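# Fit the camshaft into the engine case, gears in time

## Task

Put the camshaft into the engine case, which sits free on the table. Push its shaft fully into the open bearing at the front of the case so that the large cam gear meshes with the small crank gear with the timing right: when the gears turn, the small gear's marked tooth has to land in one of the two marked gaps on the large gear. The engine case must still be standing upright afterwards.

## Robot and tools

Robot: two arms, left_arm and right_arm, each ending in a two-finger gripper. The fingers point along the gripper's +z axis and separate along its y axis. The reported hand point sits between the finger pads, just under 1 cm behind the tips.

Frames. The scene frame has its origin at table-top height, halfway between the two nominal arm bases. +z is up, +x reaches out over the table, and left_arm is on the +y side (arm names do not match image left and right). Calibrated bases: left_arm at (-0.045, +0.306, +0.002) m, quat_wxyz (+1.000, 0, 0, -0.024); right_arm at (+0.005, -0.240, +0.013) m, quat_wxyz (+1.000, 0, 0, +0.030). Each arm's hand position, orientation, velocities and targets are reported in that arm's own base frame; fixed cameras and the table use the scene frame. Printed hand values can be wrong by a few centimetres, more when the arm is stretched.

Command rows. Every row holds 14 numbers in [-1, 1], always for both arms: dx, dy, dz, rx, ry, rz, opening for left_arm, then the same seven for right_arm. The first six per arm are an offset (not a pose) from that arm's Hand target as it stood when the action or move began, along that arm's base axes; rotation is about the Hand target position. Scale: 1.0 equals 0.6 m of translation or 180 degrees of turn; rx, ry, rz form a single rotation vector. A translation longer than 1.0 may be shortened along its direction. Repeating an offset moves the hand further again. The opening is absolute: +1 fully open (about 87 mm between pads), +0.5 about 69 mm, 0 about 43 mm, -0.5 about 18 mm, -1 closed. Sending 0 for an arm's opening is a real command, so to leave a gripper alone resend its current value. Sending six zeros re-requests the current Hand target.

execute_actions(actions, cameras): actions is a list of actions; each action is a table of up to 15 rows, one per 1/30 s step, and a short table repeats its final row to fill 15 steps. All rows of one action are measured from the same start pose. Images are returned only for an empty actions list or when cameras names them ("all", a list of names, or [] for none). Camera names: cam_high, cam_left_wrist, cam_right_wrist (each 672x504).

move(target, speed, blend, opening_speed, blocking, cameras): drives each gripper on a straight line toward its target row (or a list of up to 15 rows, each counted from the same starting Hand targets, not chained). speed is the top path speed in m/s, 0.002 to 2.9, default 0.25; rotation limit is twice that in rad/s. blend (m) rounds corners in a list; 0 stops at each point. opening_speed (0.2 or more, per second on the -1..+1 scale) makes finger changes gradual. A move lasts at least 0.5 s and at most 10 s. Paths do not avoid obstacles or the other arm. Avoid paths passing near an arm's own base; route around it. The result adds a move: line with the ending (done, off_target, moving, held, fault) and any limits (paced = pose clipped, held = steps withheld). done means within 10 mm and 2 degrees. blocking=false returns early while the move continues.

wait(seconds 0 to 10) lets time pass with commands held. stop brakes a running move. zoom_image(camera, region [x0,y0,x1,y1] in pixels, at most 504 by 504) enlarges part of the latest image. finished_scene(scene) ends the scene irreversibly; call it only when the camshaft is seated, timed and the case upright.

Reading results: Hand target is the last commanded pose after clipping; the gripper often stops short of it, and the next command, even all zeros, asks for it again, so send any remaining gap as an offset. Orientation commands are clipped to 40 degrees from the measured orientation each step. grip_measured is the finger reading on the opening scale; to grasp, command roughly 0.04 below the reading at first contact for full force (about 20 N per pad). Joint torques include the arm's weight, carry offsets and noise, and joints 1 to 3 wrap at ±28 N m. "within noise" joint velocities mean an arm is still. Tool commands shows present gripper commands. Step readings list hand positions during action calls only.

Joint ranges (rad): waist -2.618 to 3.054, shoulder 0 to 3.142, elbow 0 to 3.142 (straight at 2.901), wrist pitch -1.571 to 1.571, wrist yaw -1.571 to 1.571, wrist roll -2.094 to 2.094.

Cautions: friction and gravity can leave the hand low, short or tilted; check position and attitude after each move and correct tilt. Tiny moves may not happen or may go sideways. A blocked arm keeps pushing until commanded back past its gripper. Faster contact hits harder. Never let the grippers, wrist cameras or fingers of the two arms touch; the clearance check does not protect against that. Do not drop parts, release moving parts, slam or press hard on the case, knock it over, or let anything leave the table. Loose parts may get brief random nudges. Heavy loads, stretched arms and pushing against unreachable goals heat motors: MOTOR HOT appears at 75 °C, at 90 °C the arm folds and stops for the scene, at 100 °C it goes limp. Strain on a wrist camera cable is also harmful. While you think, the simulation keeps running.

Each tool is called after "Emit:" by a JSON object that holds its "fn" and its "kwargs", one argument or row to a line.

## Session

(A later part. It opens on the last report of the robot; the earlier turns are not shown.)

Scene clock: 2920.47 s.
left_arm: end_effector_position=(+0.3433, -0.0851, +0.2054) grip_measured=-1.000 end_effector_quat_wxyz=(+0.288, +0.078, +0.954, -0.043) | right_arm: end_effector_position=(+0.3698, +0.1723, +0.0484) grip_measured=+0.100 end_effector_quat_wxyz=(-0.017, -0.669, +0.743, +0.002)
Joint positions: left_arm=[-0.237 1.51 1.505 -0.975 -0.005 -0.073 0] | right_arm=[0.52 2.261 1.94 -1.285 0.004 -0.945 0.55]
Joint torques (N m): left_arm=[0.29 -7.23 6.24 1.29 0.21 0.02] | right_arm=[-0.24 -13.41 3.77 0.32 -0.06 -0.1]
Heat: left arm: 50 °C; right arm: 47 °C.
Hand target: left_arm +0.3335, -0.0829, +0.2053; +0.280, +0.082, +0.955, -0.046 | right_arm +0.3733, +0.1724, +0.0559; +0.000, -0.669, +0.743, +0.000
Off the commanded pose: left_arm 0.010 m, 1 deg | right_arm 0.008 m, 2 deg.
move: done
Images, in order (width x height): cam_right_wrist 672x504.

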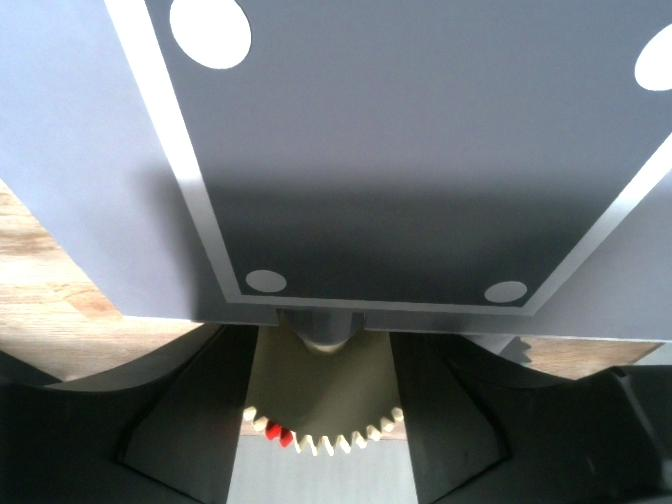

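Emit:
{"fn": "move", "kwargs": {
  "target": [0.0,0.0,0.0,0,0,0,-1,0,0.0,0,0,0,0,-0.75],
  "opening_speed": 0.5,
  "cameras": ["cam_right_wrist"]
}}

Scene clock: 2927.40 s.
left_arm: end_effector_position=(+0.3433, -0.0851, +0.2054) grip_measured=-1.000 end_effector_quat_wxyz=(+0.288, +0.078, +0.954, -0.043) | right_arm: end_effector_position=(+0.3706, +0.1726, +0.0483) grip_measured=-0.331 end_effector_quat_wxyz=(-0.016, -0.669, +0.743, +0.001)
Joint positions: left_arm=[-0.237 1.51 1.505 -0.975 -0.005 -0.073 0] | right_arm=[0.52 2.261 1.94 -1.281 0.004 -0.946 0.335]
Joint torques (N m): left_arm=[0.29 -7.23 6.26 1.29 0.21 0.01] | right_arm=[-0.25 -13.38 3.75 0.32 -0.08 -0.1]
Heat: left arm: 49 °C; right arm: 47 °C.
Hand target: left_arm +0.3335, -0.0829, +0.2053; +0.280, +0.082, +0.955, -0.046 | right_arm +0.3733, +0.1723, +0.0559; +0.000, -0.669, +0.743, +0.000
Off the commanded pose: left_arm 0.010 m, 1 deg | right_arm 0.008 m, 2 deg.
move: done
Images, in order (width x height): cam_right_wrist 672x504.

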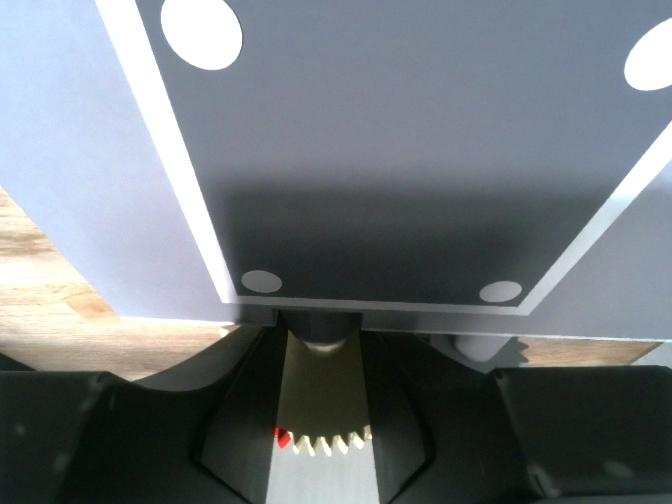

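Emit:
{"fn": "move", "kwargs": {
  "target": [0.0,0.0,0.0,0,0,0,-1,-0.004,-0.045,0,0,0,0,-0.75],
  "speed": 0.05,
  "cameras": ["cam_right_wrist","cam_high"]
}}

Emit:
{"fn": "zoom_image", "kwargs": {
  "camera": "cam_high",
  "region": [200, 170, 370, 320]
}}

Scene clock: 2937.00 s.
left_arm: end_effector_position=(+0.3433, -0.0851, +0.2054) grip_measured=-1.000 end_effector_quat_wxyz=(+0.288, +0.078, +0.954, -0.043) | right_arm: end_effector_position=(+0.3711, +0.1633, +0.0474) grip_measured=-0.331 end_effector_quat_wxyz=(+0.008, -0.675, +0.737, +0.017)
Joint positions: left_arm=[-0.237 1.51 1.505 -0.975 -0.005 -0.073 0] | right_arm=[0.485 2.198 1.842 -1.209 -0.038 -0.998 0.335]
Joint torques (N m): left_arm=[0.31 -7.23 6.26 1.29 0.21 0.01] | right_arm=[-1.8 -13.08 3.33 0.1 0.37 -0.09]
Heat: left arm: 48 °C; right arm: 48 °C.
Hand target: left_arm +0.3335, -0.0829, +0.2053; +0.280, +0.082, +0.955, -0.046 | right_arm +0.3709, +0.1454, +0.0559; +0.000, -0.669, +0.743, +0.000
Off the commanded pose: left_arm 0.010 m, 1 deg | right_arm 0.020 m, 2 deg.
move: off_target (right_arm)
Images, in order (width x height): cam_high 672x504, cam_right_wrist 672x504.

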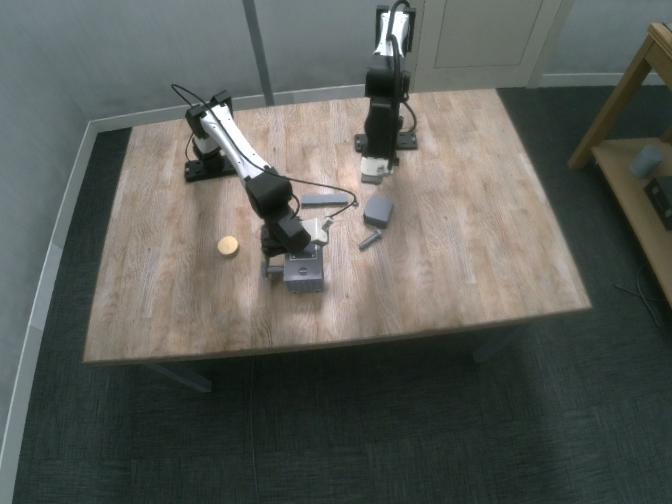

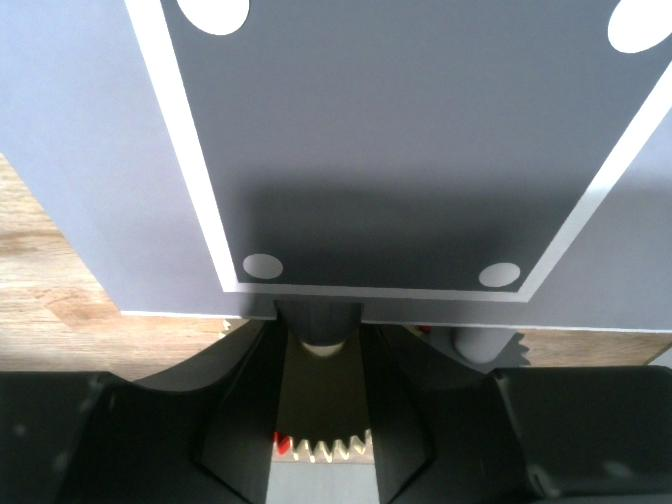

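Scaled by 2.965 from the camera's 672x504 image, which has a finer 960x720 frame.

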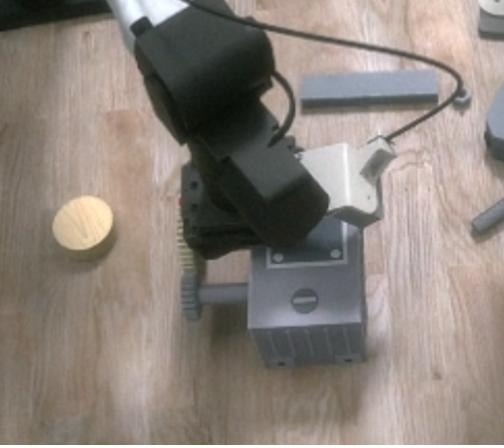

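Emit:
{"fn": "move", "kwargs": {
  "target": [
    [0.16,-0.1,0.12,0.0155,0.09,0,-1,0.0,0.02,0,0,0,0,-0.75],
    [0.31,-0.3,0.02,0.031,0.181,0,-1,0.0,0.02,0,0,0,0,-0.75]
  ],
  "speed": 0.2,
  "blend": [0.03,0],
  "cameras": ["all"]
}}

Scene clock: 2953.50 s.
left_arm: end_effector_position=(+0.4799, -0.2085, +0.2368) grip_measured=-1.000 end_effector_quat_wxyz=(+0.307, +0.076, +0.944, -0.097) | right_arm: end_effector_position=(+0.3709, +0.1635, +0.0476) grip_measured=-0.331 end_effector_quat_wxyz=(+0.007, -0.675, +0.738, +0.015)
Joint positions: left_arm=[-0.393 2.381 2.848 -1.382 -0.005 -0.23 0] | right_arm=[0.487 2.198 1.842 -1.209 -0.033 -0.994 0.335]
Joint torques (N m): left_arm=[-0.43 -11.17 6.28 1.56 0.01 -0.07] | right_arm=[0.21 -11.12 5.93 -0.01 0.33 0.08]
Heat: left arm: 47 °C; right arm: 46 °C.
Hand target: left_arm +0.4774, -0.2084, +0.2381; +0.306, +0.078, +0.944, -0.096 (not the last commanded pose) | right_arm +0.3709, +0.1573, +0.0559; +0.000, -0.669, +0.743, +0.000
Off the commanded pose: left_arm 0.070 m, 37 deg | right_arm 0.010 m, 2 deg.
elbow stopped short (left arm): the move would have taken joint 3 (elbow) straighter than the controller allows.
move: held (left_arm; a check stopped the path); path passed 1 of 2 targets; limits=held
pose unreachable (left arm): on one or more control steps of this call, first in action 0 (counted from 0), this arm could not follow its commanded pose, so it was not sent that pose on those steps. It may still have moved: this result reports where it is.
cause: moving toward the commanded pose would bring a part of the arm too close to another arm (this arm's fingers and the right arm's wrist (the part past joint 4), along the way the arms are being sent, or toward where that arm still pushes).

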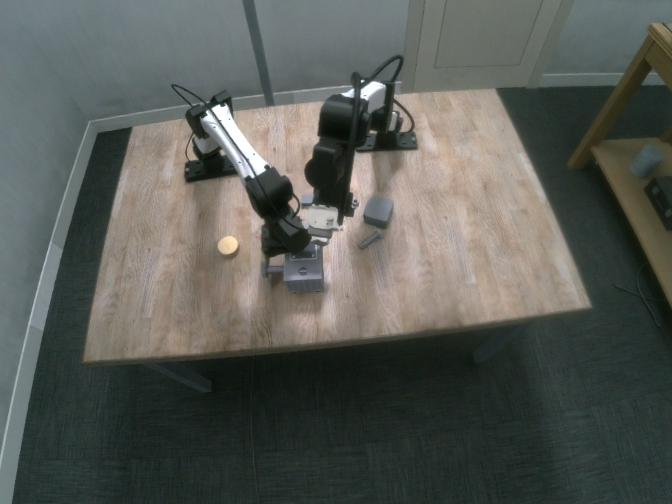

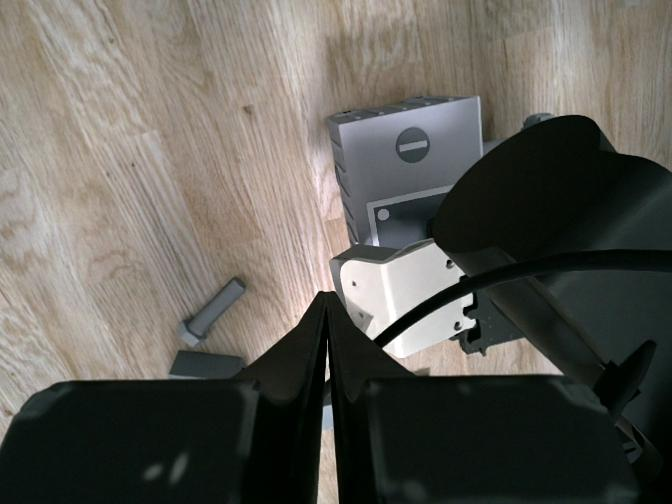

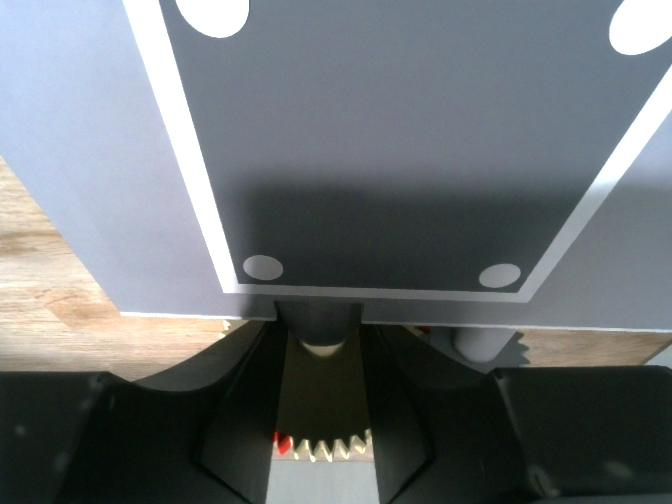

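Emit:
{"fn": "move", "kwargs": {
  "target": [
    [-0.129,0.164,-0.03,-0.0863,-0.0978,-0.1975,-1,0.0,0.0,0,0,0,0,-0.75],
    [-0.1007,0.1307,-0.25,-0.1726,-0.1956,-0.3949,-0.5,0.0,0.0,0,0,0,0,-0.75]
  ],
  "speed": 0.2,
  "blend": [0.03,0],
  "cameras": ["cam_high","cam_left_wrist"]
}}

Scene clock: 2982.37 s.
left_arm: end_effector_position=(+0.4140, -0.1306, +0.0901) grip_measured=-0.500 end_effector_quat_wxyz=(+0.452, +0.547, +0.543, -0.449) | right_arm: end_effector_position=(+0.3709, +0.1634, +0.0476) grip_measured=-0.331 end_effector_quat_wxyz=(+0.007, -0.674, +0.738, +0.015)
Joint positions: left_arm=[0.082 2.335 1.805 -1.447 1.365 1.99 0.25] | right_arm=[0.487 2.198 1.842 -1.209 -0.032 -0.993 0.335]
Joint torques (N m): left_arm=[0.08 -8.38 8.25 -0.57 0.83 0.07] | right_arm=[0.21 -11.12 5.94 -0.02 0.32 0.08]
Heat: left arm: 51 °C; right arm: 44 °C.
Hand target: left_arm +0.4169, -0.1299, +0.0881; +0.454, +0.542, +0.542, -0.455 | right_arm +0.3709, +0.1573, +0.0559; +0.000, -0.669, +0.743, +0.000
Off the commanded pose: left_arm 0.004 m, 1 deg | right_arm 0.010 m, 2 deg.
move: done
Images, in order (width x height): cam_high 672x504, cam_left_wrist 672x504.

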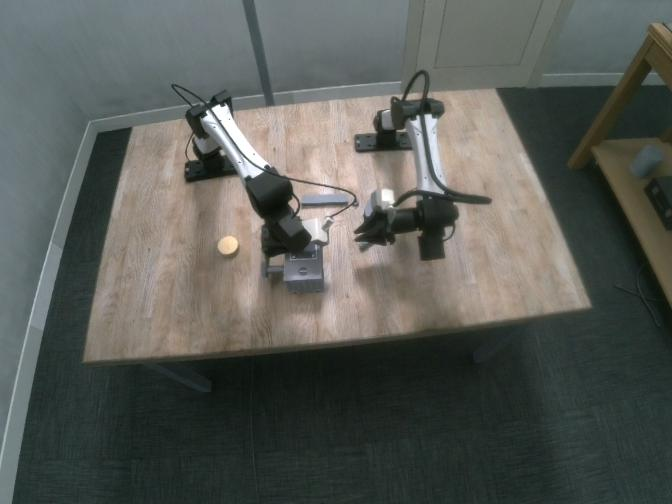

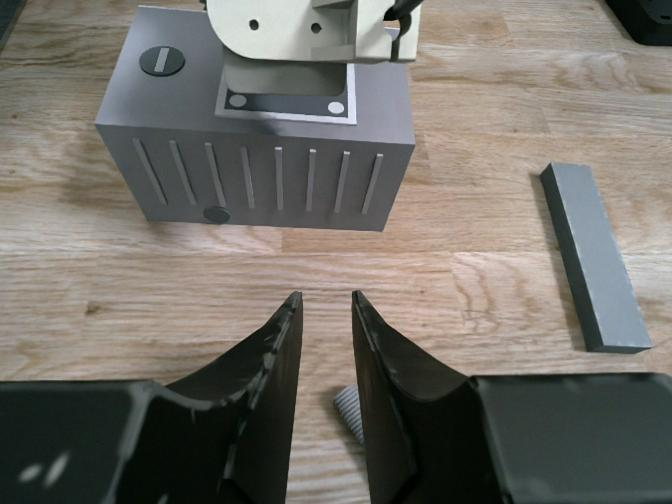

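Emit:
{"fn": "move", "kwargs": {
  "target": [
    [0.04,-0.075,0.012,0,0,0.017,-0.6,0.0,0.0,0,0,0,0,-0.75]
  ],
  "speed": 0.12,
  "cameras": ["cam_left_wrist"]
}}

Scene clock: 2995.27 s.
left_arm: end_effector_position=(+0.4410, -0.1748, +0.0806) grip_measured=-0.600 end_effector_quat_wxyz=(+0.454, +0.518, +0.563, -0.457) | right_arm: end_effector_position=(+0.3709, +0.1634, +0.0476) grip_measured=-0.331 end_effector_quat_wxyz=(+0.007, -0.674, +0.738, +0.015)
Joint positions: left_arm=[-0.021 2.228 1.576 -0.587 1.389 1.188 0.2] | right_arm=[0.487 2.198 1.842 -1.209 -0.032 -0.993 0.335]
Joint torques (N m): left_arm=[-0.43 -13.82 5.64 0.94 0.63 -0.08] | right_arm=[0.21 -11.15 5.97 -0.01 0.32 0.08]
Heat: left arm: 52 °C; right arm: 43 °C.
Hand target: left_arm +0.4409, -0.1750, +0.0952; +0.466, +0.527, +0.556, -0.442 | right_arm +0.3709, +0.1573, +0.0559; +0.000, -0.669, +0.743, +0.000
Off the commanded pose: left_arm 0.015 m, 3 deg | right_arm 0.010 m, 2 deg.
move: off_target (left_arm)
Images, in order (width x height): cam_left_wrist 672x504.

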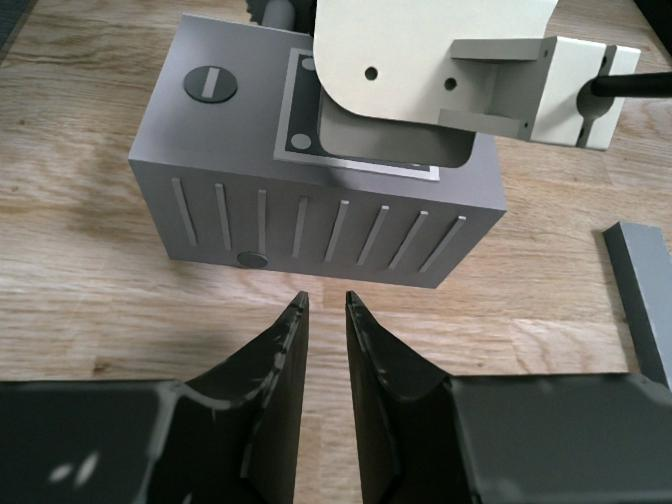

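Emit:
{"fn": "move", "kwargs": {
  "target": [
    [0.0,0.0,-0.005,0,0,-0.044,-0.6,0.0,0.0,0,0,0,0,-0.75]
  ],
  "speed": 0.12,
  "cameras": ["cam_left_wrist"]
}}

Scene clock: 3002.80 s.
left_arm: end_effector_position=(+0.4399, -0.1745, +0.0978) grip_measured=-0.600 end_effector_quat_wxyz=(+0.440, +0.562, +0.521, -0.469) | right_arm: end_effector_position=(+0.3709, +0.1634, +0.0476) grip_measured=-0.331 end_effector_quat_wxyz=(+0.007, -0.674, +0.738, +0.015)
Joint positions: left_arm=[-0.021 2.445 2.036 -1.433 1.389 1.853 0.2] | right_arm=[0.487 2.198 1.842 -1.209 -0.032 -0.993 0.335]
Joint torques (N m): left_arm=[-0.44 -9.17 8.66 -0.35 0.68 0.1] | right_arm=[0.21 -11.14 5.94 -0.01 0.32 0.08]
Motor temperatures (°C): left_arm=[23 55 39 33 27 25 24] | right_arm=[25 43 36 29 27 26 29]
Heat: left arm: 55 °C; right arm: 43 °C.
Hand target: left_arm +0.4409, -0.1750, +0.0922; +0.434, +0.564, +0.518, -0.474 | right_arm +0.3709, +0.1573, +0.0559; +0.000, -0.669, +0.743, +0.000
Off the commanded pose: left_arm 0.006 m, 1 deg | right_arm 0.010 m, 2 deg.
move: done
Images, in order (width x height): cam_left_wrist 672x504.

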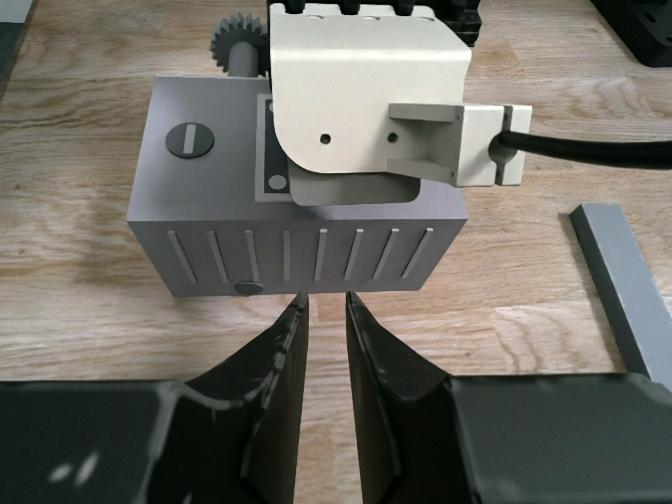

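Emit:
{"fn": "move", "kwargs": {
  "target": [
    [-0.004,-0.042,-0.008,0,0,0,-0.6,0.0,0.0,0,0,0,0,-0.75]
  ],
  "speed": 0.06,
  "cameras": ["cam_left_wrist"]
}}

Emit:
{"fn": "zoom_image", "kwargs": {
  "camera": "cam_left_wrist",
  "region": [220, 200, 440, 360]
}}

Scene clock: 3017.50 s.
left_arm: end_effector_position=(+0.4381, -0.1995, +0.0688) grip_measured=-0.600 end_effector_quat_wxyz=(+0.420, +0.557, +0.529, -0.484) | right_arm: end_effector_position=(+0.3709, +0.1634, +0.0476) grip_measured=-0.331 end_effector_quat_wxyz=(+0.007, -0.674, +0.738, +0.015)
Joint positions: left_arm=[-0.077 2.445 1.931 -1.165 1.389 1.635 0.2] | right_arm=[0.487 2.198 1.842 -1.209 -0.032 -0.993 0.335]
Joint torques (N m): left_arm=[-0.35 -15.08 5.35 0.23 0.84 -0.08] | right_arm=[0.21 -11.11 5.94 -0.01 0.32 0.08]
Heat: left arm: 52 °C; right arm: 43 °C.
Hand target: left_arm +0.4385, -0.2002, +0.0874; +0.434, +0.564, +0.519, -0.474 | right_arm +0.3709, +0.1573, +0.0559; +0.000, -0.669, +0.743, +0.000
Off the commanded pose: left_arm 0.019 m, 3 deg | right_arm 0.010 m, 2 deg.
move: off_target (left_arm)
Images, in order (width x height): cam_left_wrist 672x504.

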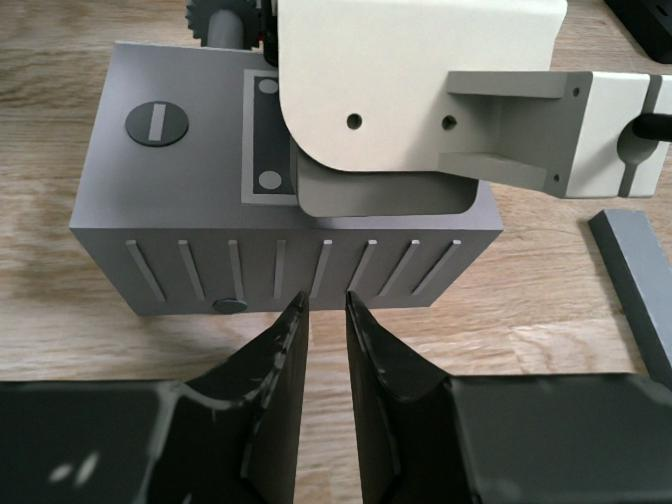

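Scaled by 2.291 from the camera's 672x504 image, which has a finer 960x720 frame.

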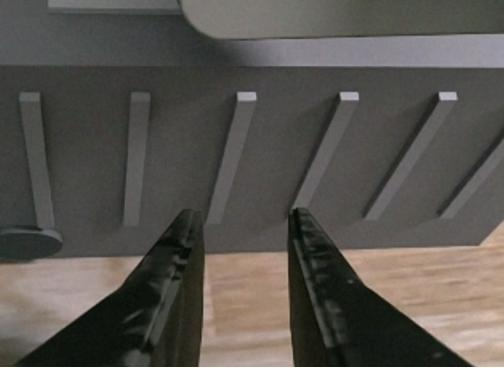

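Emit:
{"fn": "move", "kwargs": {
  "target": [
    [0.003,0.0,0.022,0,0,0,-0.6,0.0,0.0,0,0,0,0,-0.75]
  ],
  "speed": 0.06,
  "cameras": ["cam_left_wrist"]
}}

Scene clock: 3032.03 s.
left_arm: end_effector_position=(+0.4380, -0.1995, +0.0763) grip_measured=-0.600 end_effector_quat_wxyz=(+0.420, +0.555, +0.530, -0.484) | right_arm: end_effector_position=(+0.3709, +0.1634, +0.0476) grip_measured=-0.331 end_effector_quat_wxyz=(+0.007, -0.674, +0.738, +0.015)
Joint positions: left_arm=[-0.077 2.427 1.931 -1.164 1.389 1.615 0.2] | right_arm=[0.487 2.198 1.842 -1.209 -0.032 -0.993 0.335]
Joint torques (N m): left_arm=[-0.31 -14.89 7.92 0.04 0.83 -0.07] | right_arm=[0.24 -11.11 5.97 -0.01 0.32 0.08]
Motor temperatures (°C): left_arm=[23 55 39 31 27 25 24] | right_arm=[25 43 36 29 27 26 29]
Heat: left arm: 55 °C; right arm: 43 °C.
Hand target: left_arm +0.4403, -0.2002, +0.1006; +0.434, +0.564, +0.519, -0.474 | right_arm +0.3709, +0.1573, +0.0559; +0.000, -0.669, +0.743, +0.000
Off the commanded pose: left_arm 0.024 m, 3 deg | right_arm 0.010 m, 2 deg.
move: off_target (left_arm)
Images, in order (width x height): cam_left_wrist 672x504.

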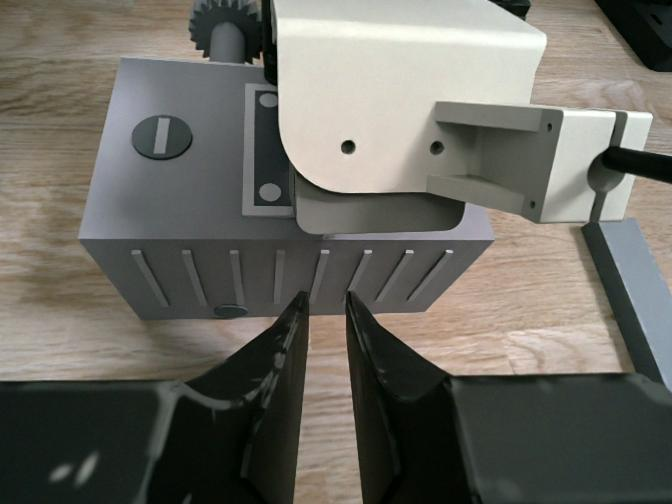

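Emit:
{"fn": "move", "kwargs": {
  "target": [
    [0.0,-0.018,0.008,0,0,0,-0.6,0.0,0.0,0,0,0,0,-0.75]
  ],
  "speed": 0.04,
  "cameras": ["cam_left_wrist"]
}}

Emit:
{"fn": "zoom_image", "kwargs": {
  "camera": "cam_left_wrist",
  "region": [220, 200, 440, 360]
}}

Scene clock: 3039.37 s.
left_arm: end_effector_position=(+0.4415, -0.2089, +0.0865) grip_measured=-0.600 end_effector_quat_wxyz=(+0.420, +0.556, +0.530, -0.483) | right_arm: end_effector_position=(+0.3709, +0.1634, +0.0476) grip_measured=-0.331 end_effector_quat_wxyz=(+0.007, -0.674, +0.738, +0.015)
Joint positions: left_arm=[-0.097 2.396 1.918 -1.069 1.389 1.501 0.2] | right_arm=[0.487 2.198 1.842 -1.209 -0.032 -0.993 0.335]
Joint torques (N m): left_arm=[-0.68 -15.02 5.56 0.46 0.84 -0.07] | right_arm=[0.2 -11.11 5.96 -0.01 0.32 0.08]
Motor temperatures (°C): left_arm=[23 58 39 30 27 25 24] | right_arm=[25 43 36 29 27 26 29]
Heat: left arm: 58 °C; right arm: 43 °C.
Hand target: left_arm +0.4403, -0.2110, +0.1054; +0.434, +0.564, +0.519, -0.474 | right_arm +0.3709, +0.1573, +0.0559; +0.000, -0.669, +0.743, +0.000
Off the commanded pose: left_arm 0.019 m, 3 deg | right_arm 0.010 m, 2 deg.
move: off_target (left_arm)
Images, in order (width x height): cam_left_wrist 672x504.

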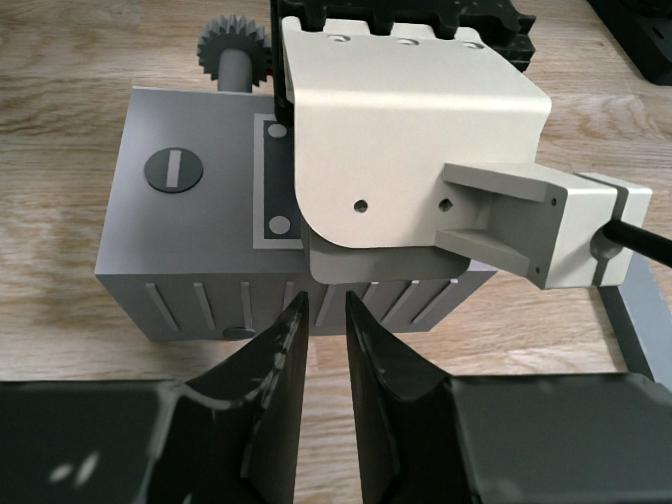

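Scaled by 2.291 from the camera's 672x504 image, which has a finer 960x720 frame.

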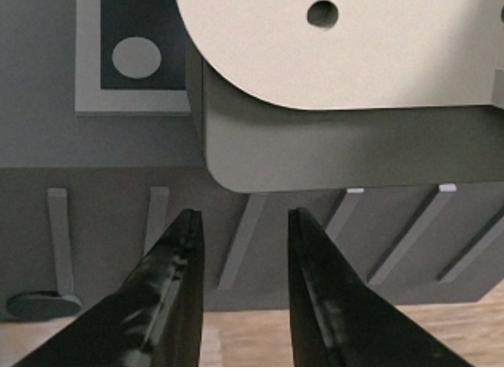

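Emit:
{"fn": "move", "kwargs": {
  "target": [
    [0.0,-0.012,-0.006,0,0,0,-0.6,0.0,0.0,0,0,0,0,-0.75],
    [0.0,-0.012,-0.006,0,0,0,-1,0.0,0.0,0,0,0,0,-0.75]
  ],
  "speed": 0.04,
  "opening_speed": 0.5,
  "cameras": ["cam_left_wrist"]
}}

Emit:
{"fn": "zoom_image", "kwargs": {
  "camera": "cam_left_wrist",
  "region": [220, 200, 440, 360]
}}

Scene clock: 3047.97 s.
left_arm: end_effector_position=(+0.4418, -0.2157, +0.0829) grip_measured=-1.000 end_effector_quat_wxyz=(+0.421, +0.555, +0.531, -0.483) | right_arm: end_effector_position=(+0.3709, +0.1634, +0.0476) grip_measured=-0.331 end_effector_quat_wxyz=(+0.007, -0.674, +0.738, +0.015)
Joint positions: left_arm=[-0.111 2.375 1.863 -0.945 1.389 1.409 0] | right_arm=[0.487 2.198 1.842 -1.209 -0.032 -0.993 0.335]
Joint torques (N m): left_arm=[-0.76 -14.99 5.67 0.61 0.81 -0.08] | right_arm=[0.23 -11.1 5.96 -0.01 0.32 0.08]
Motor temperatures (°C): left_arm=[23 64 39 30 27 25 24] | right_arm=[25 43 36 29 27 26 29]
Heat: left arm: 64 °C; right arm: 43 °C.
Hand target: left_arm +0.4404, -0.2181, +0.1018; +0.434, +0.564, +0.519, -0.474 | right_arm +0.3709, +0.1573, +0.0559; +0.000, -0.669, +0.743, +0.000
Off the commanded pose: left_arm 0.019 m, 3 deg | right_arm 0.010 m, 2 deg.
move: off_target (left_arm); target 2's new opening was sent with left_arm's hand 0.019 m and 3 deg from that target
Images, in order (width x height): cam_left_wrist 672x504.

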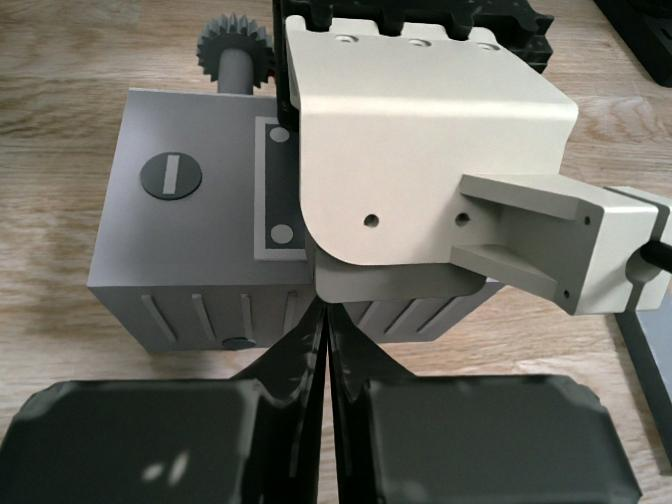

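Scaled by 2.291 from the camera's 672x504 image, which has a finer 960x720 frame.

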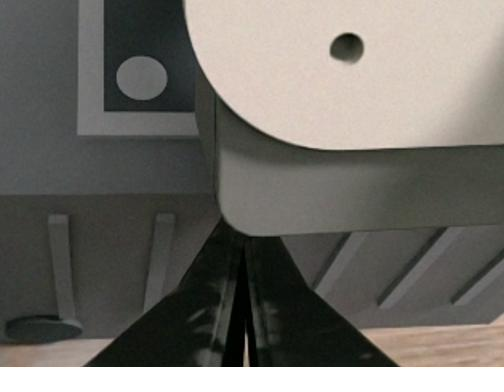

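Emit:
{"fn": "move", "kwargs": {
  "target": [
    [0.0,0.0,0.0,0,0,0,-0.6,0.0,0.0,0,0,0,0,-0.75],
    [0.0,-0.025,-0.006,0,0,0,-0.6,0.0,0.0,0,0,0,0,-0.75],
    [0.0,-0.025,-0.006,0,0,0,-1,0.0,0.0,0,0,0,0,-0.75]
  ],
  "speed": 0.05,
  "opening_speed": 1,
  "cameras": ["cam_left_wrist"]
}}

Emit:
{"fn": "zoom_image", "kwargs": {
  "camera": "cam_left_wrist",
  "region": [220, 200, 440, 360]
}}

Scene clock: 3056.20 s.
left_arm: end_effector_position=(+0.4451, -0.2247, +0.0797) grip_measured=-1.000 end_effector_quat_wxyz=(+0.425, +0.552, +0.534, -0.479) | right_arm: end_effector_position=(+0.3707, +0.1613, +0.0480) grip_measured=-0.331 end_effector_quat_wxyz=(+0.004, -0.672, +0.740, +0.010)
Joint positions: left_arm=[-0.13 2.339 1.776 -0.722 1.382 1.236 0] | right_arm=[0.487 2.198 1.842 -1.213 -0.022 -0.987 0.335]
Joint torques (N m): left_arm=[-2.13 -14.82 5.71 0.83 0.78 -0.09] | right_arm=[0.23 -11.08 5.96 0.01 0.2 0.02]
Motor temperatures (°C): left_arm=[23 68 38 30 27 25 24] | right_arm=[25 43 36 29 27 26 29]
Heat: left arm: 68 °C; right arm: 43 °C.
Hand target: left_arm +0.4404, -0.2331, +0.0983; +0.434, +0.564, +0.518, -0.474 | right_arm +0.3710, +0.1574, +0.0559; +0.000, -0.669, +0.743, +0.000
Off the commanded pose: left_arm 0.021 m, 3 deg | right_arm 0.009 m, 1 deg.
move: off_target (left_arm); target 3's new opening was sent with left_arm's hand 0.020 m and 4 deg from that target
Images, in order (width x height): cam_left_wrist 672x504.

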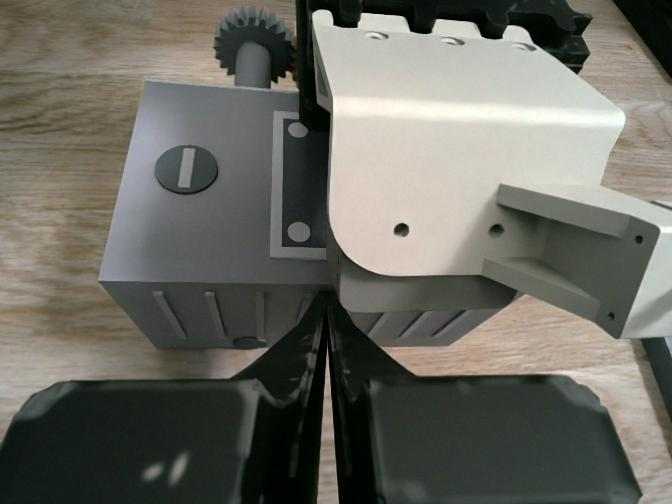

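Scaled by 2.291 from the camera's 672x504 image, which has a finer 960x720 frame.

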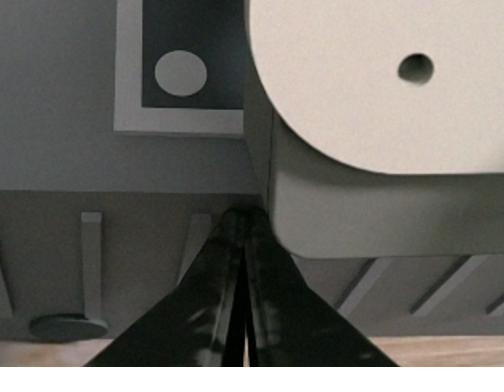

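Emit:
{"fn": "move", "kwargs": {
  "target": [
    [-0.003,0.03,0.0,0,0,0,-0.6,0.0,0.0,0,0,0,0,-0.75],
    [-0.014,0.03,-0.022,0,0,0,-0.6,0.0,0.0,0,0,0,0,-0.75]
  ],
  "speed": 0.06,
  "cameras": ["cam_left_wrist"]
}}

Emit:
{"fn": "zoom_image", "kwargs": {
  "camera": "cam_left_wrist",
  "region": [220, 200, 440, 360]
}}

Scene clock: 3066.53 s.
left_arm: end_effector_position=(+0.4309, -0.2164, +0.0751) grip_measured=-0.600 end_effector_quat_wxyz=(+0.419, +0.558, +0.531, -0.481) | right_arm: end_effector_position=(+0.3706, +0.1612, +0.0480) grip_measured=-0.331 end_effector_quat_wxyz=(+0.004, -0.672, +0.740, +0.010)
Joint positions: left_arm=[-0.117 2.339 1.771 -0.882 1.382 1.404 0.2] | right_arm=[0.487 2.198 1.842 -1.213 -0.021 -0.987 0.335]
Joint torques (N m): left_arm=[0.16 -12.89 5.6 0.59 0.9 0.11] | right_arm=[0.21 -11.08 5.97 0 0.2 0.02]
Motor temperatures (°C): left_arm=[23 69 38 30 27 25 24] | right_arm=[25 43 37 29 27 26 29]
Heat: left arm: 69 °C; right arm: 43 °C.
Hand target: left_arm +0.4318, -0.2152, +0.0850; +0.434, +0.564, +0.519, -0.474 | right_arm +0.3710, +0.1573, +0.0559; +0.000, -0.669, +0.743, +0.000
Off the commanded pose: left_arm 0.010 m, 3 deg | right_arm 0.009 m, 1 deg.
move: off_target (left_arm)
Images, in order (width x height): cam_left_wrist 672x504.

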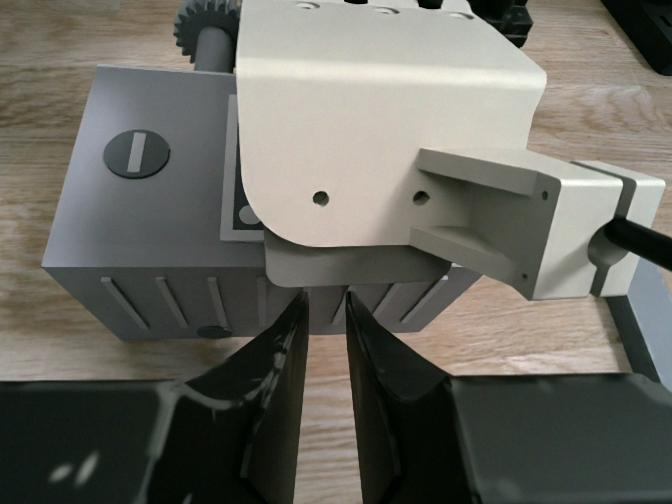

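Scaled by 2.291 from the camera's 672x504 image, which has a finer 960x720 frame.

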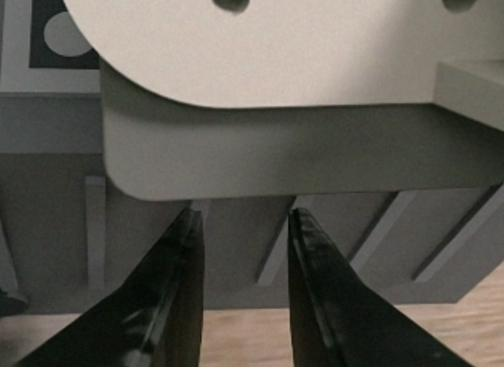

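Emit:
{"fn": "move", "kwargs": {
  "target": [
    [0.012,0.0,-0.03,0,0,0,-0.6,0.0,0.0,0,0,0,0,-0.75],
    [0.012,-0.017,-0.032,0,0,0,-0.6,0.0,0.0,0,0,0,0,-0.75]
  ],
  "speed": 0.05,
  "cameras": ["cam_left_wrist"]
}}

Emit:
{"fn": "zoom_image", "kwargs": {
  "camera": "cam_left_wrist",
  "region": [220, 200, 440, 360]
}}

Scene clock: 3076.67 s.
left_arm: end_effector_position=(+0.4427, -0.2220, +0.0705) grip_measured=-0.600 end_effector_quat_wxyz=(+0.437, +0.566, +0.520, -0.468) | right_arm: end_effector_position=(+0.3706, +0.1612, +0.0480) grip_measured=-0.331 end_effector_quat_wxyz=(+0.004, -0.672, +0.740, +0.010)
Joint positions: left_arm=[-0.126 2.339 1.741 -0.714 1.382 1.316 0.2] | right_arm=[0.487 2.198 1.842 -1.213 -0.021 -0.987 0.335]
Joint torques (N m): left_arm=[-0.98 -10.43 5.67 0.81 0.84 -0.08] | right_arm=[0.23 -11.11 5.98 0.01 0.2 0.01]
Motor temperatures (°C): left_arm=[23 67 38 30 27 25 24] | right_arm=[25 43 37 29 27 26 29]
Heat: left arm: 67 °C; right arm: 43 °C.
Hand target: left_arm +0.4391, -0.2254, +0.0658; +0.434, +0.564, +0.519, -0.474 | right_arm +0.3710, +0.1573, +0.0559; +0.000, -0.669, +0.743, +0.000
Off the commanded pose: left_arm 0.007 m, 1 deg | right_arm 0.009 m, 1 deg.
move: done
Images, in order (width x height): cam_left_wrist 672x504.

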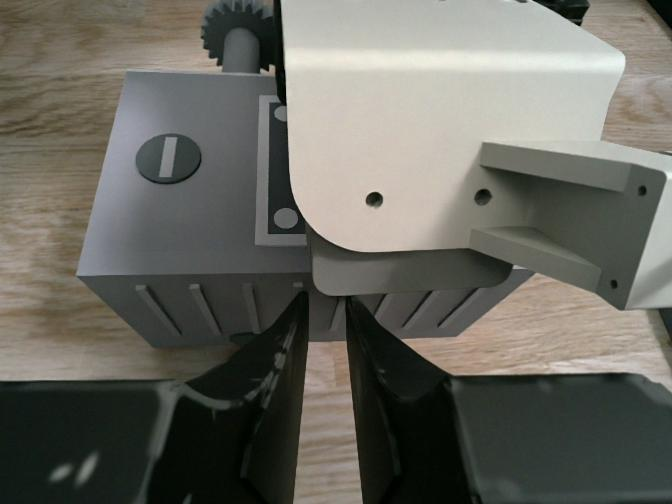

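Scaled by 2.291 from the camera's 672x504 image, which has a finer 960x720 frame.

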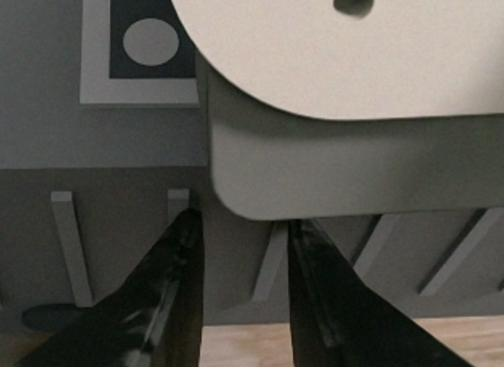

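Emit:
{"fn": "move", "kwargs": {
  "target": [
    [-0.002,-0.012,0,0,0,0,-0.6,0.0,0.0,0,0,0,0,-0.75],
    [-0.002,-0.012,0,0,0,0,-1,0.0,0.0,0,0,0,0,-0.75]
  ],
  "speed": 0.05,
  "opening_speed": 0.7,
  "cameras": ["cam_left_wrist"]
}}

Emit:
{"fn": "zoom_image", "kwargs": {
  "camera": "cam_left_wrist",
  "region": [220, 200, 440, 360]
}}

Scene clock: 3086.93 s.
left_arm: end_effector_position=(+0.4443, -0.2249, +0.0625) grip_measured=-1.000 end_effector_quat_wxyz=(+0.436, +0.560, +0.526, -0.469) | right_arm: end_effector_position=(+0.3706, +0.1612, +0.0480) grip_measured=-0.331 end_effector_quat_wxyz=(+0.004, -0.672, +0.740, +0.010)
Joint positions: left_arm=[-0.131 2.339 1.699 -0.6 1.379 1.23 0] | right_arm=[0.487 2.198 1.842 -1.213 -0.021 -0.987 0.335]
Joint torques (N m): left_arm=[-1.98 -12.1 5.35 0.88 0.8 -0.08] | right_arm=[0.18 -11.08 6 0.01 0.19 0.02]
Motor temperatures (°C): left_arm=[23 65 37 30 27 25 24] | right_arm=[25 43 37 29 27 26 29]
Heat: left arm: 65 °C; right arm: 43 °C.
Hand target: left_arm +0.4379, -0.2326, +0.0659; +0.434, +0.564, +0.519, -0.474 | right_arm +0.3710, +0.1573, +0.0559; +0.000, -0.669, +0.743, +0.000
Off the commanded pose: left_arm 0.011 m, 1 deg | right_arm 0.009 m, 1 deg.
move: off_target (left_arm)
Images, in order (width x height): cam_left_wrist 672x504.

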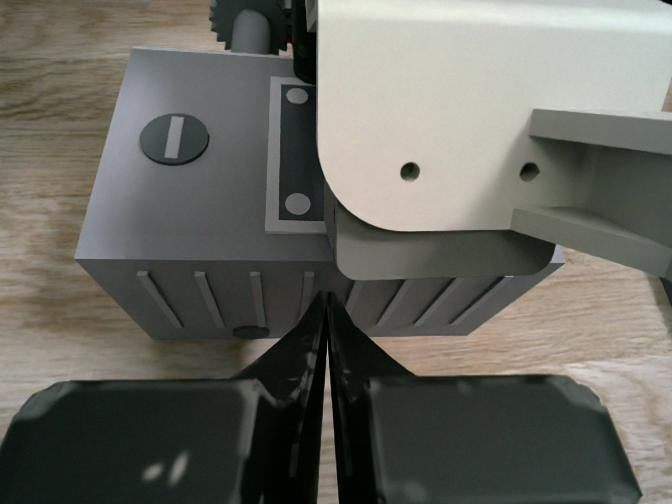

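Scaled by 2.291 from the camera's 672x504 image, which has a finer 960x720 frame.

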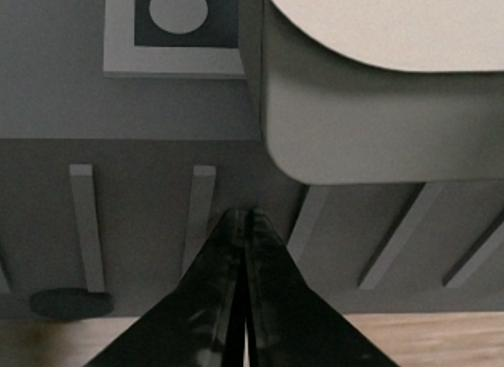

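Emit:
{"fn": "move", "kwargs": {
  "target": [
    [-0.004,0.022,0,0,0,0,-0.6,0.0,0.0,0,0,0,0,-0.75],
    [-0.016,0.022,0,0,0,0,-0.6,0.0,0.0,0,0,0,0,-0.75]
  ],
  "speed": 0.06,
  "cameras": ["cam_left_wrist"]
}}

Emit:
{"fn": "zoom_image", "kwargs": {
  "camera": "cam_left_wrist",
  "region": [220, 200, 440, 360]
}}

Scene clock: 3093.17 s.
left_arm: end_effector_position=(+0.4294, -0.2206, +0.0550) grip_measured=-0.600 end_effector_quat_wxyz=(+0.424, +0.560, +0.528, -0.477) | right_arm: end_effector_position=(+0.3706, +0.1611, +0.0480) grip_measured=-0.331 end_effector_quat_wxyz=(+0.003, -0.672, +0.741, +0.010)
Joint positions: left_arm=[-0.127 2.339 1.682 -0.714 1.379 1.338 0.2] | right_arm=[0.487 2.198 1.842 -1.213 -0.02 -0.986 0.335]
Joint torques (N m): left_arm=[0.14 -13.01 5.56 0.56 0.91 0.09] | right_arm=[0.21 -11.08 5.97 0.01 0.19 0.01]
Motor temperatures (°C): left_arm=[23 64 37 30 27 25 24] | right_arm=[25 43 37 29 27 26 29]
Heat: left arm: 64 °C; right arm: 43 °C.
Hand target: left_arm +0.4283, -0.2194, +0.0658; +0.434, +0.564, +0.518, -0.474 | right_arm +0.3710, +0.1574, +0.0559; +0.000, -0.669, +0.743, +0.000
Off the commanded pose: left_arm 0.011 m, 2 deg | right_arm 0.009 m, 1 deg.
move: off_target (left_arm)
Images, in order (width x height): cam_left_wrist 672x504.

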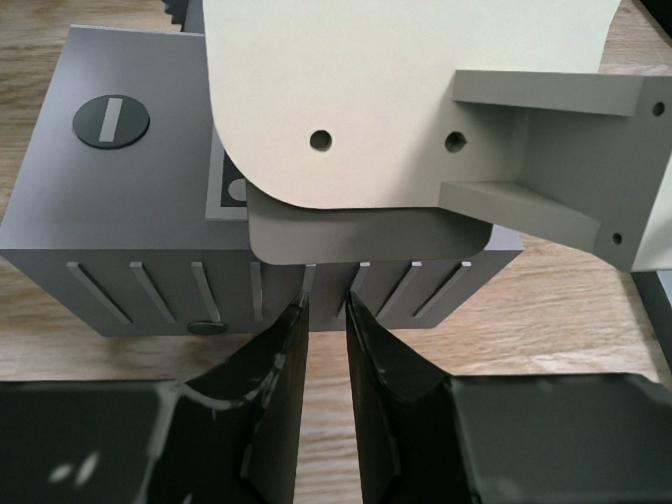

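Scaled by 2.291 from the camera's 672x504 image, which has a finer 960x720 frame.

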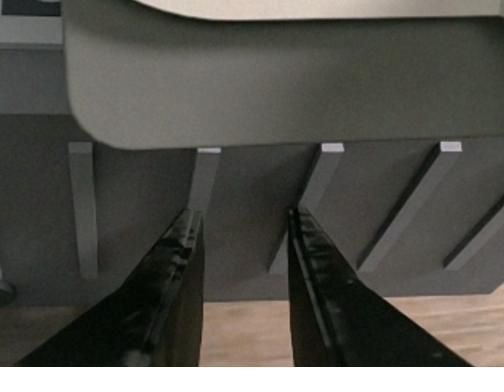

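Emit:
{"fn": "move", "kwargs": {
  "target": [
    [0.007,-0.012,0,0,0,0,-0.5,0.0,0.0,0,0,0,0,-0.75]
  ],
  "speed": 0.05,
  "cameras": ["cam_left_wrist"]
}}

Emit:
{"fn": "zoom_image", "kwargs": {
  "camera": "cam_left_wrist",
  "region": [220, 200, 440, 360]
}}

Scene clock: 3101.83 s.
left_arm: end_effector_position=(+0.4339, -0.2229, +0.0561) grip_measured=-0.500 end_effector_quat_wxyz=(+0.426, +0.559, +0.529, -0.475) | right_arm: end_effector_position=(+0.3706, +0.1611, +0.0480) grip_measured=-0.331 end_effector_quat_wxyz=(+0.003, -0.672, +0.741, +0.010)
Joint positions: left_arm=[-0.13 2.339 1.682 -0.664 1.379 1.291 0.25] | right_arm=[0.487 2.198 1.842 -1.213 -0.02 -0.986 0.335]
Joint torques (N m): left_arm=[-0.95 -12.71 5.86 0.8 0.86 -0.1] | right_arm=[0.24 -11.1 5.97 0.01 0.19 0.01]
Motor temperatures (°C): left_arm=[23 65 37 29 27 25 24] | right_arm=[25 43 37 29 27 26 29]
Heat: left arm: 65 °C; right arm: 43 °C.
Hand target: left_arm +0.4325, -0.2265, +0.0658; +0.434, +0.564, +0.519, -0.474 | right_arm +0.3710, +0.1574, +0.0559; +0.000, -0.669, +0.743, +0.000
Off the commanded pose: left_arm 0.010 m, 2 deg | right_arm 0.009 m, 1 deg.
move: done
Images, in order (width x height): cam_left_wrist 672x504.

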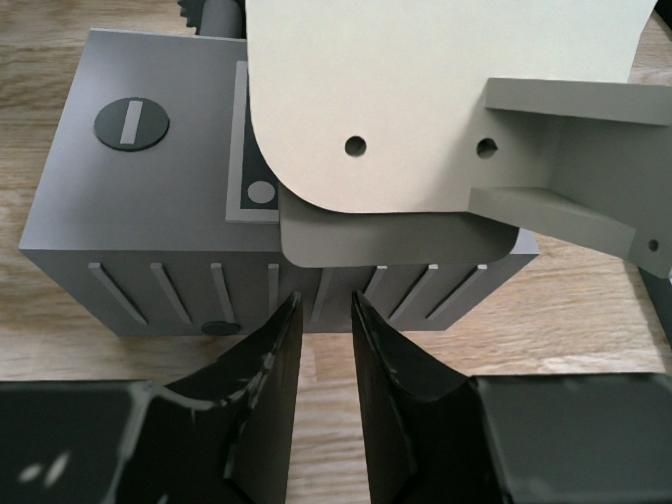

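Scaled by 2.291 from the camera's 672x504 image, which has a finer 960x720 frame.

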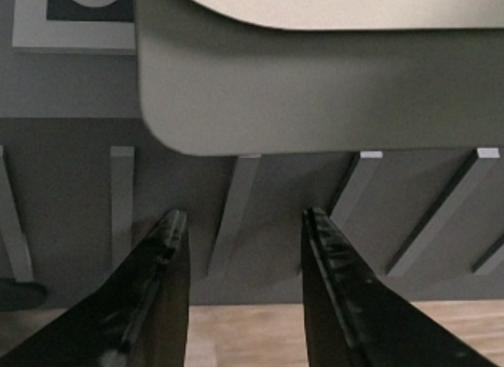

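Emit:
{"fn": "move", "kwargs": {
  "target": [
    [-0.004,-0.012,0,0,0,0,-0.5,0.0,0.0,0,0,0,0,-0.75],
    [-0.004,-0.012,0,0,0,0,-1,0.0,0.0,0,0,0,0,-0.75]
  ],
  "speed": 0.05,
  "opening_speed": 0.7,
  "cameras": ["cam_left_wrist"]
}}

Emit:
{"fn": "zoom_image", "kwargs": {
  "camera": "cam_left_wrist",
  "region": [220, 200, 440, 360]
}}

Scene clock: 3108.33 s.
left_arm: end_effector_position=(+0.4351, -0.2248, +0.0476) grip_measured=-1.000 end_effector_quat_wxyz=(+0.427, +0.553, +0.534, -0.476) | right_arm: end_effector_position=(+0.3706, +0.1611, +0.0480) grip_measured=-0.331 end_effector_quat_wxyz=(+0.003, -0.672, +0.741, +0.010)
Joint positions: left_arm=[-0.134 2.339 1.637 -0.549 1.376 1.208 0] | right_arm=[0.487 2.198 1.842 -1.213 -0.02 -0.986 0.335]
Joint torques (N m): left_arm=[-2.21 -14.5 5.42 0.86 0.82 -0.09] | right_arm=[0.23 -11.08 5.97 0.01 0.2 0.02]
Motor temperatures (°C): left_arm=[23 65 37 30 27 25 24] | right_arm=[25 43 37 29 27 26 29]
Heat: left arm: 65 °C; right arm: 43 °C.
Hand target: left_arm +0.4301, -0.2337, +0.0658; +0.434, +0.564, +0.519, -0.474 | right_arm +0.3710, +0.1574, +0.0559; +0.000, -0.669, +0.743, +0.000
Off the commanded pose: left_arm 0.021 m, 2 deg | right_arm 0.009 m, 1 deg.
move: off_target (left_arm); target 2's new opening was sent with left_arm's hand 0.020 m and 3 deg from that target
Images, in order (width x height): cam_left_wrist 672x504.

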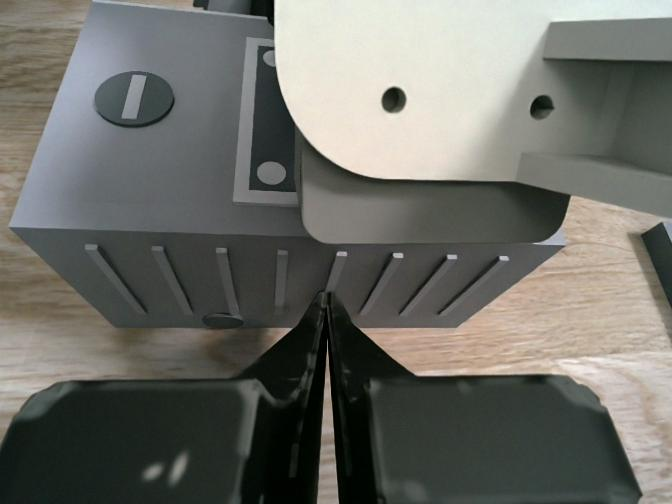

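Scaled by 2.291 from the camera's 672x504 image, which has a finer 960x720 frame.

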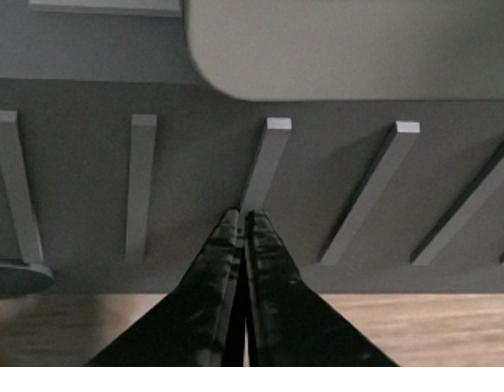

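Emit:
{"fn": "move", "kwargs": {
  "target": [
    [0,0.008,0.0,0,0,0,-0.6,0.0,0.0,0,0,0,0,-0.75],
    [0.0,-0.015,0.004,0,0,0,-0.6,0.0,0.0,0,0,0,0,-0.75],
    [0.0,-0.015,0.004,0,0,0,-1,0.0,0.0,0,0,0,0,-0.75]
  ],
  "speed": 0.05,
  "opening_speed": 0.8,
  "cameras": ["cam_left_wrist"]
}}

Emit:
{"fn": "zoom_image", "kwargs": {
  "camera": "cam_left_wrist",
  "region": [220, 200, 440, 360]
}}

Scene clock: 3127.43 s.
left_arm: end_effector_position=(+0.4373, -0.2315, +0.0485) grip_measured=-1.000 end_effector_quat_wxyz=(+0.426, +0.553, +0.539, -0.471) | right_arm: end_effector_position=(+0.3688, +0.1577, +0.0488) grip_measured=-0.331 end_effector_quat_wxyz=(-0.004, -0.672, +0.741, +0.005)
Joint positions: left_arm=[-0.15 2.324 1.61 -0.446 1.359 1.115 0] | right_arm=[0.487 2.198 1.842 -1.226 -0.008 -0.986 0.335]
Joint torques (N m): left_arm=[-2.59 -14.54 5.29 1.02 0.92 -0.11] | right_arm=[0.21 -11.03 5.98 0.1 0.06 0.01]
Motor temperatures (°C): left_arm=[23 69 37 30 27 25 24] | right_arm=[25 43 37 28 27 26 29]
Heat: left arm: 69 °C; right arm: 43 °C.
Hand target: left_arm +0.4302, -0.2427, +0.0683; +0.434, +0.564, +0.519, -0.474 | right_arm +0.3710, +0.1574, +0.0559; +0.000, -0.669, +0.743, +0.000
Off the commanded pose: left_arm 0.024 m, 3 deg | right_arm 0.007 m, 1 deg.
move: off_target (left_arm); target 3's new opening was sent with left_arm's hand 0.023 m and 4 deg from that target
Images, in order (width x height): cam_left_wrist 672x504.

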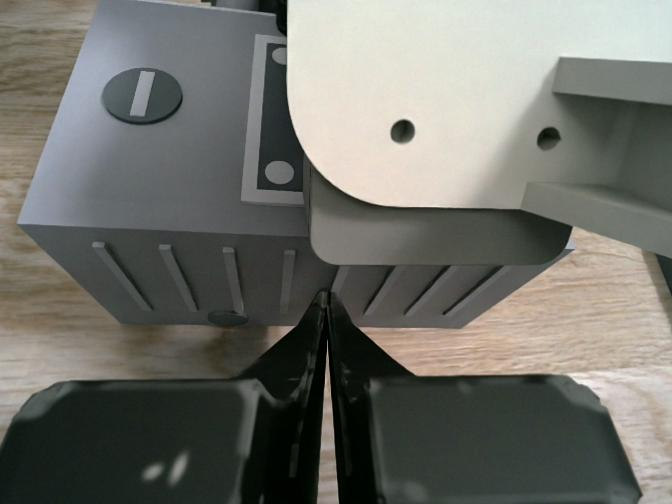

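Scaled by 2.291 from the camera's 672x504 image, which has a finer 960x720 frame.

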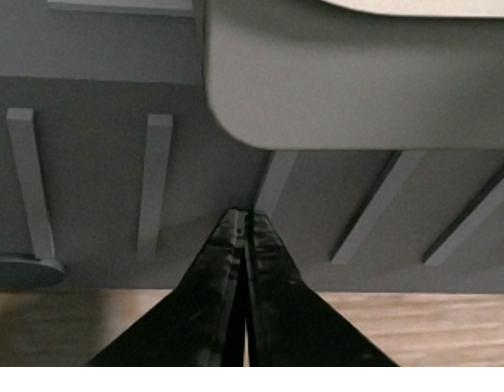

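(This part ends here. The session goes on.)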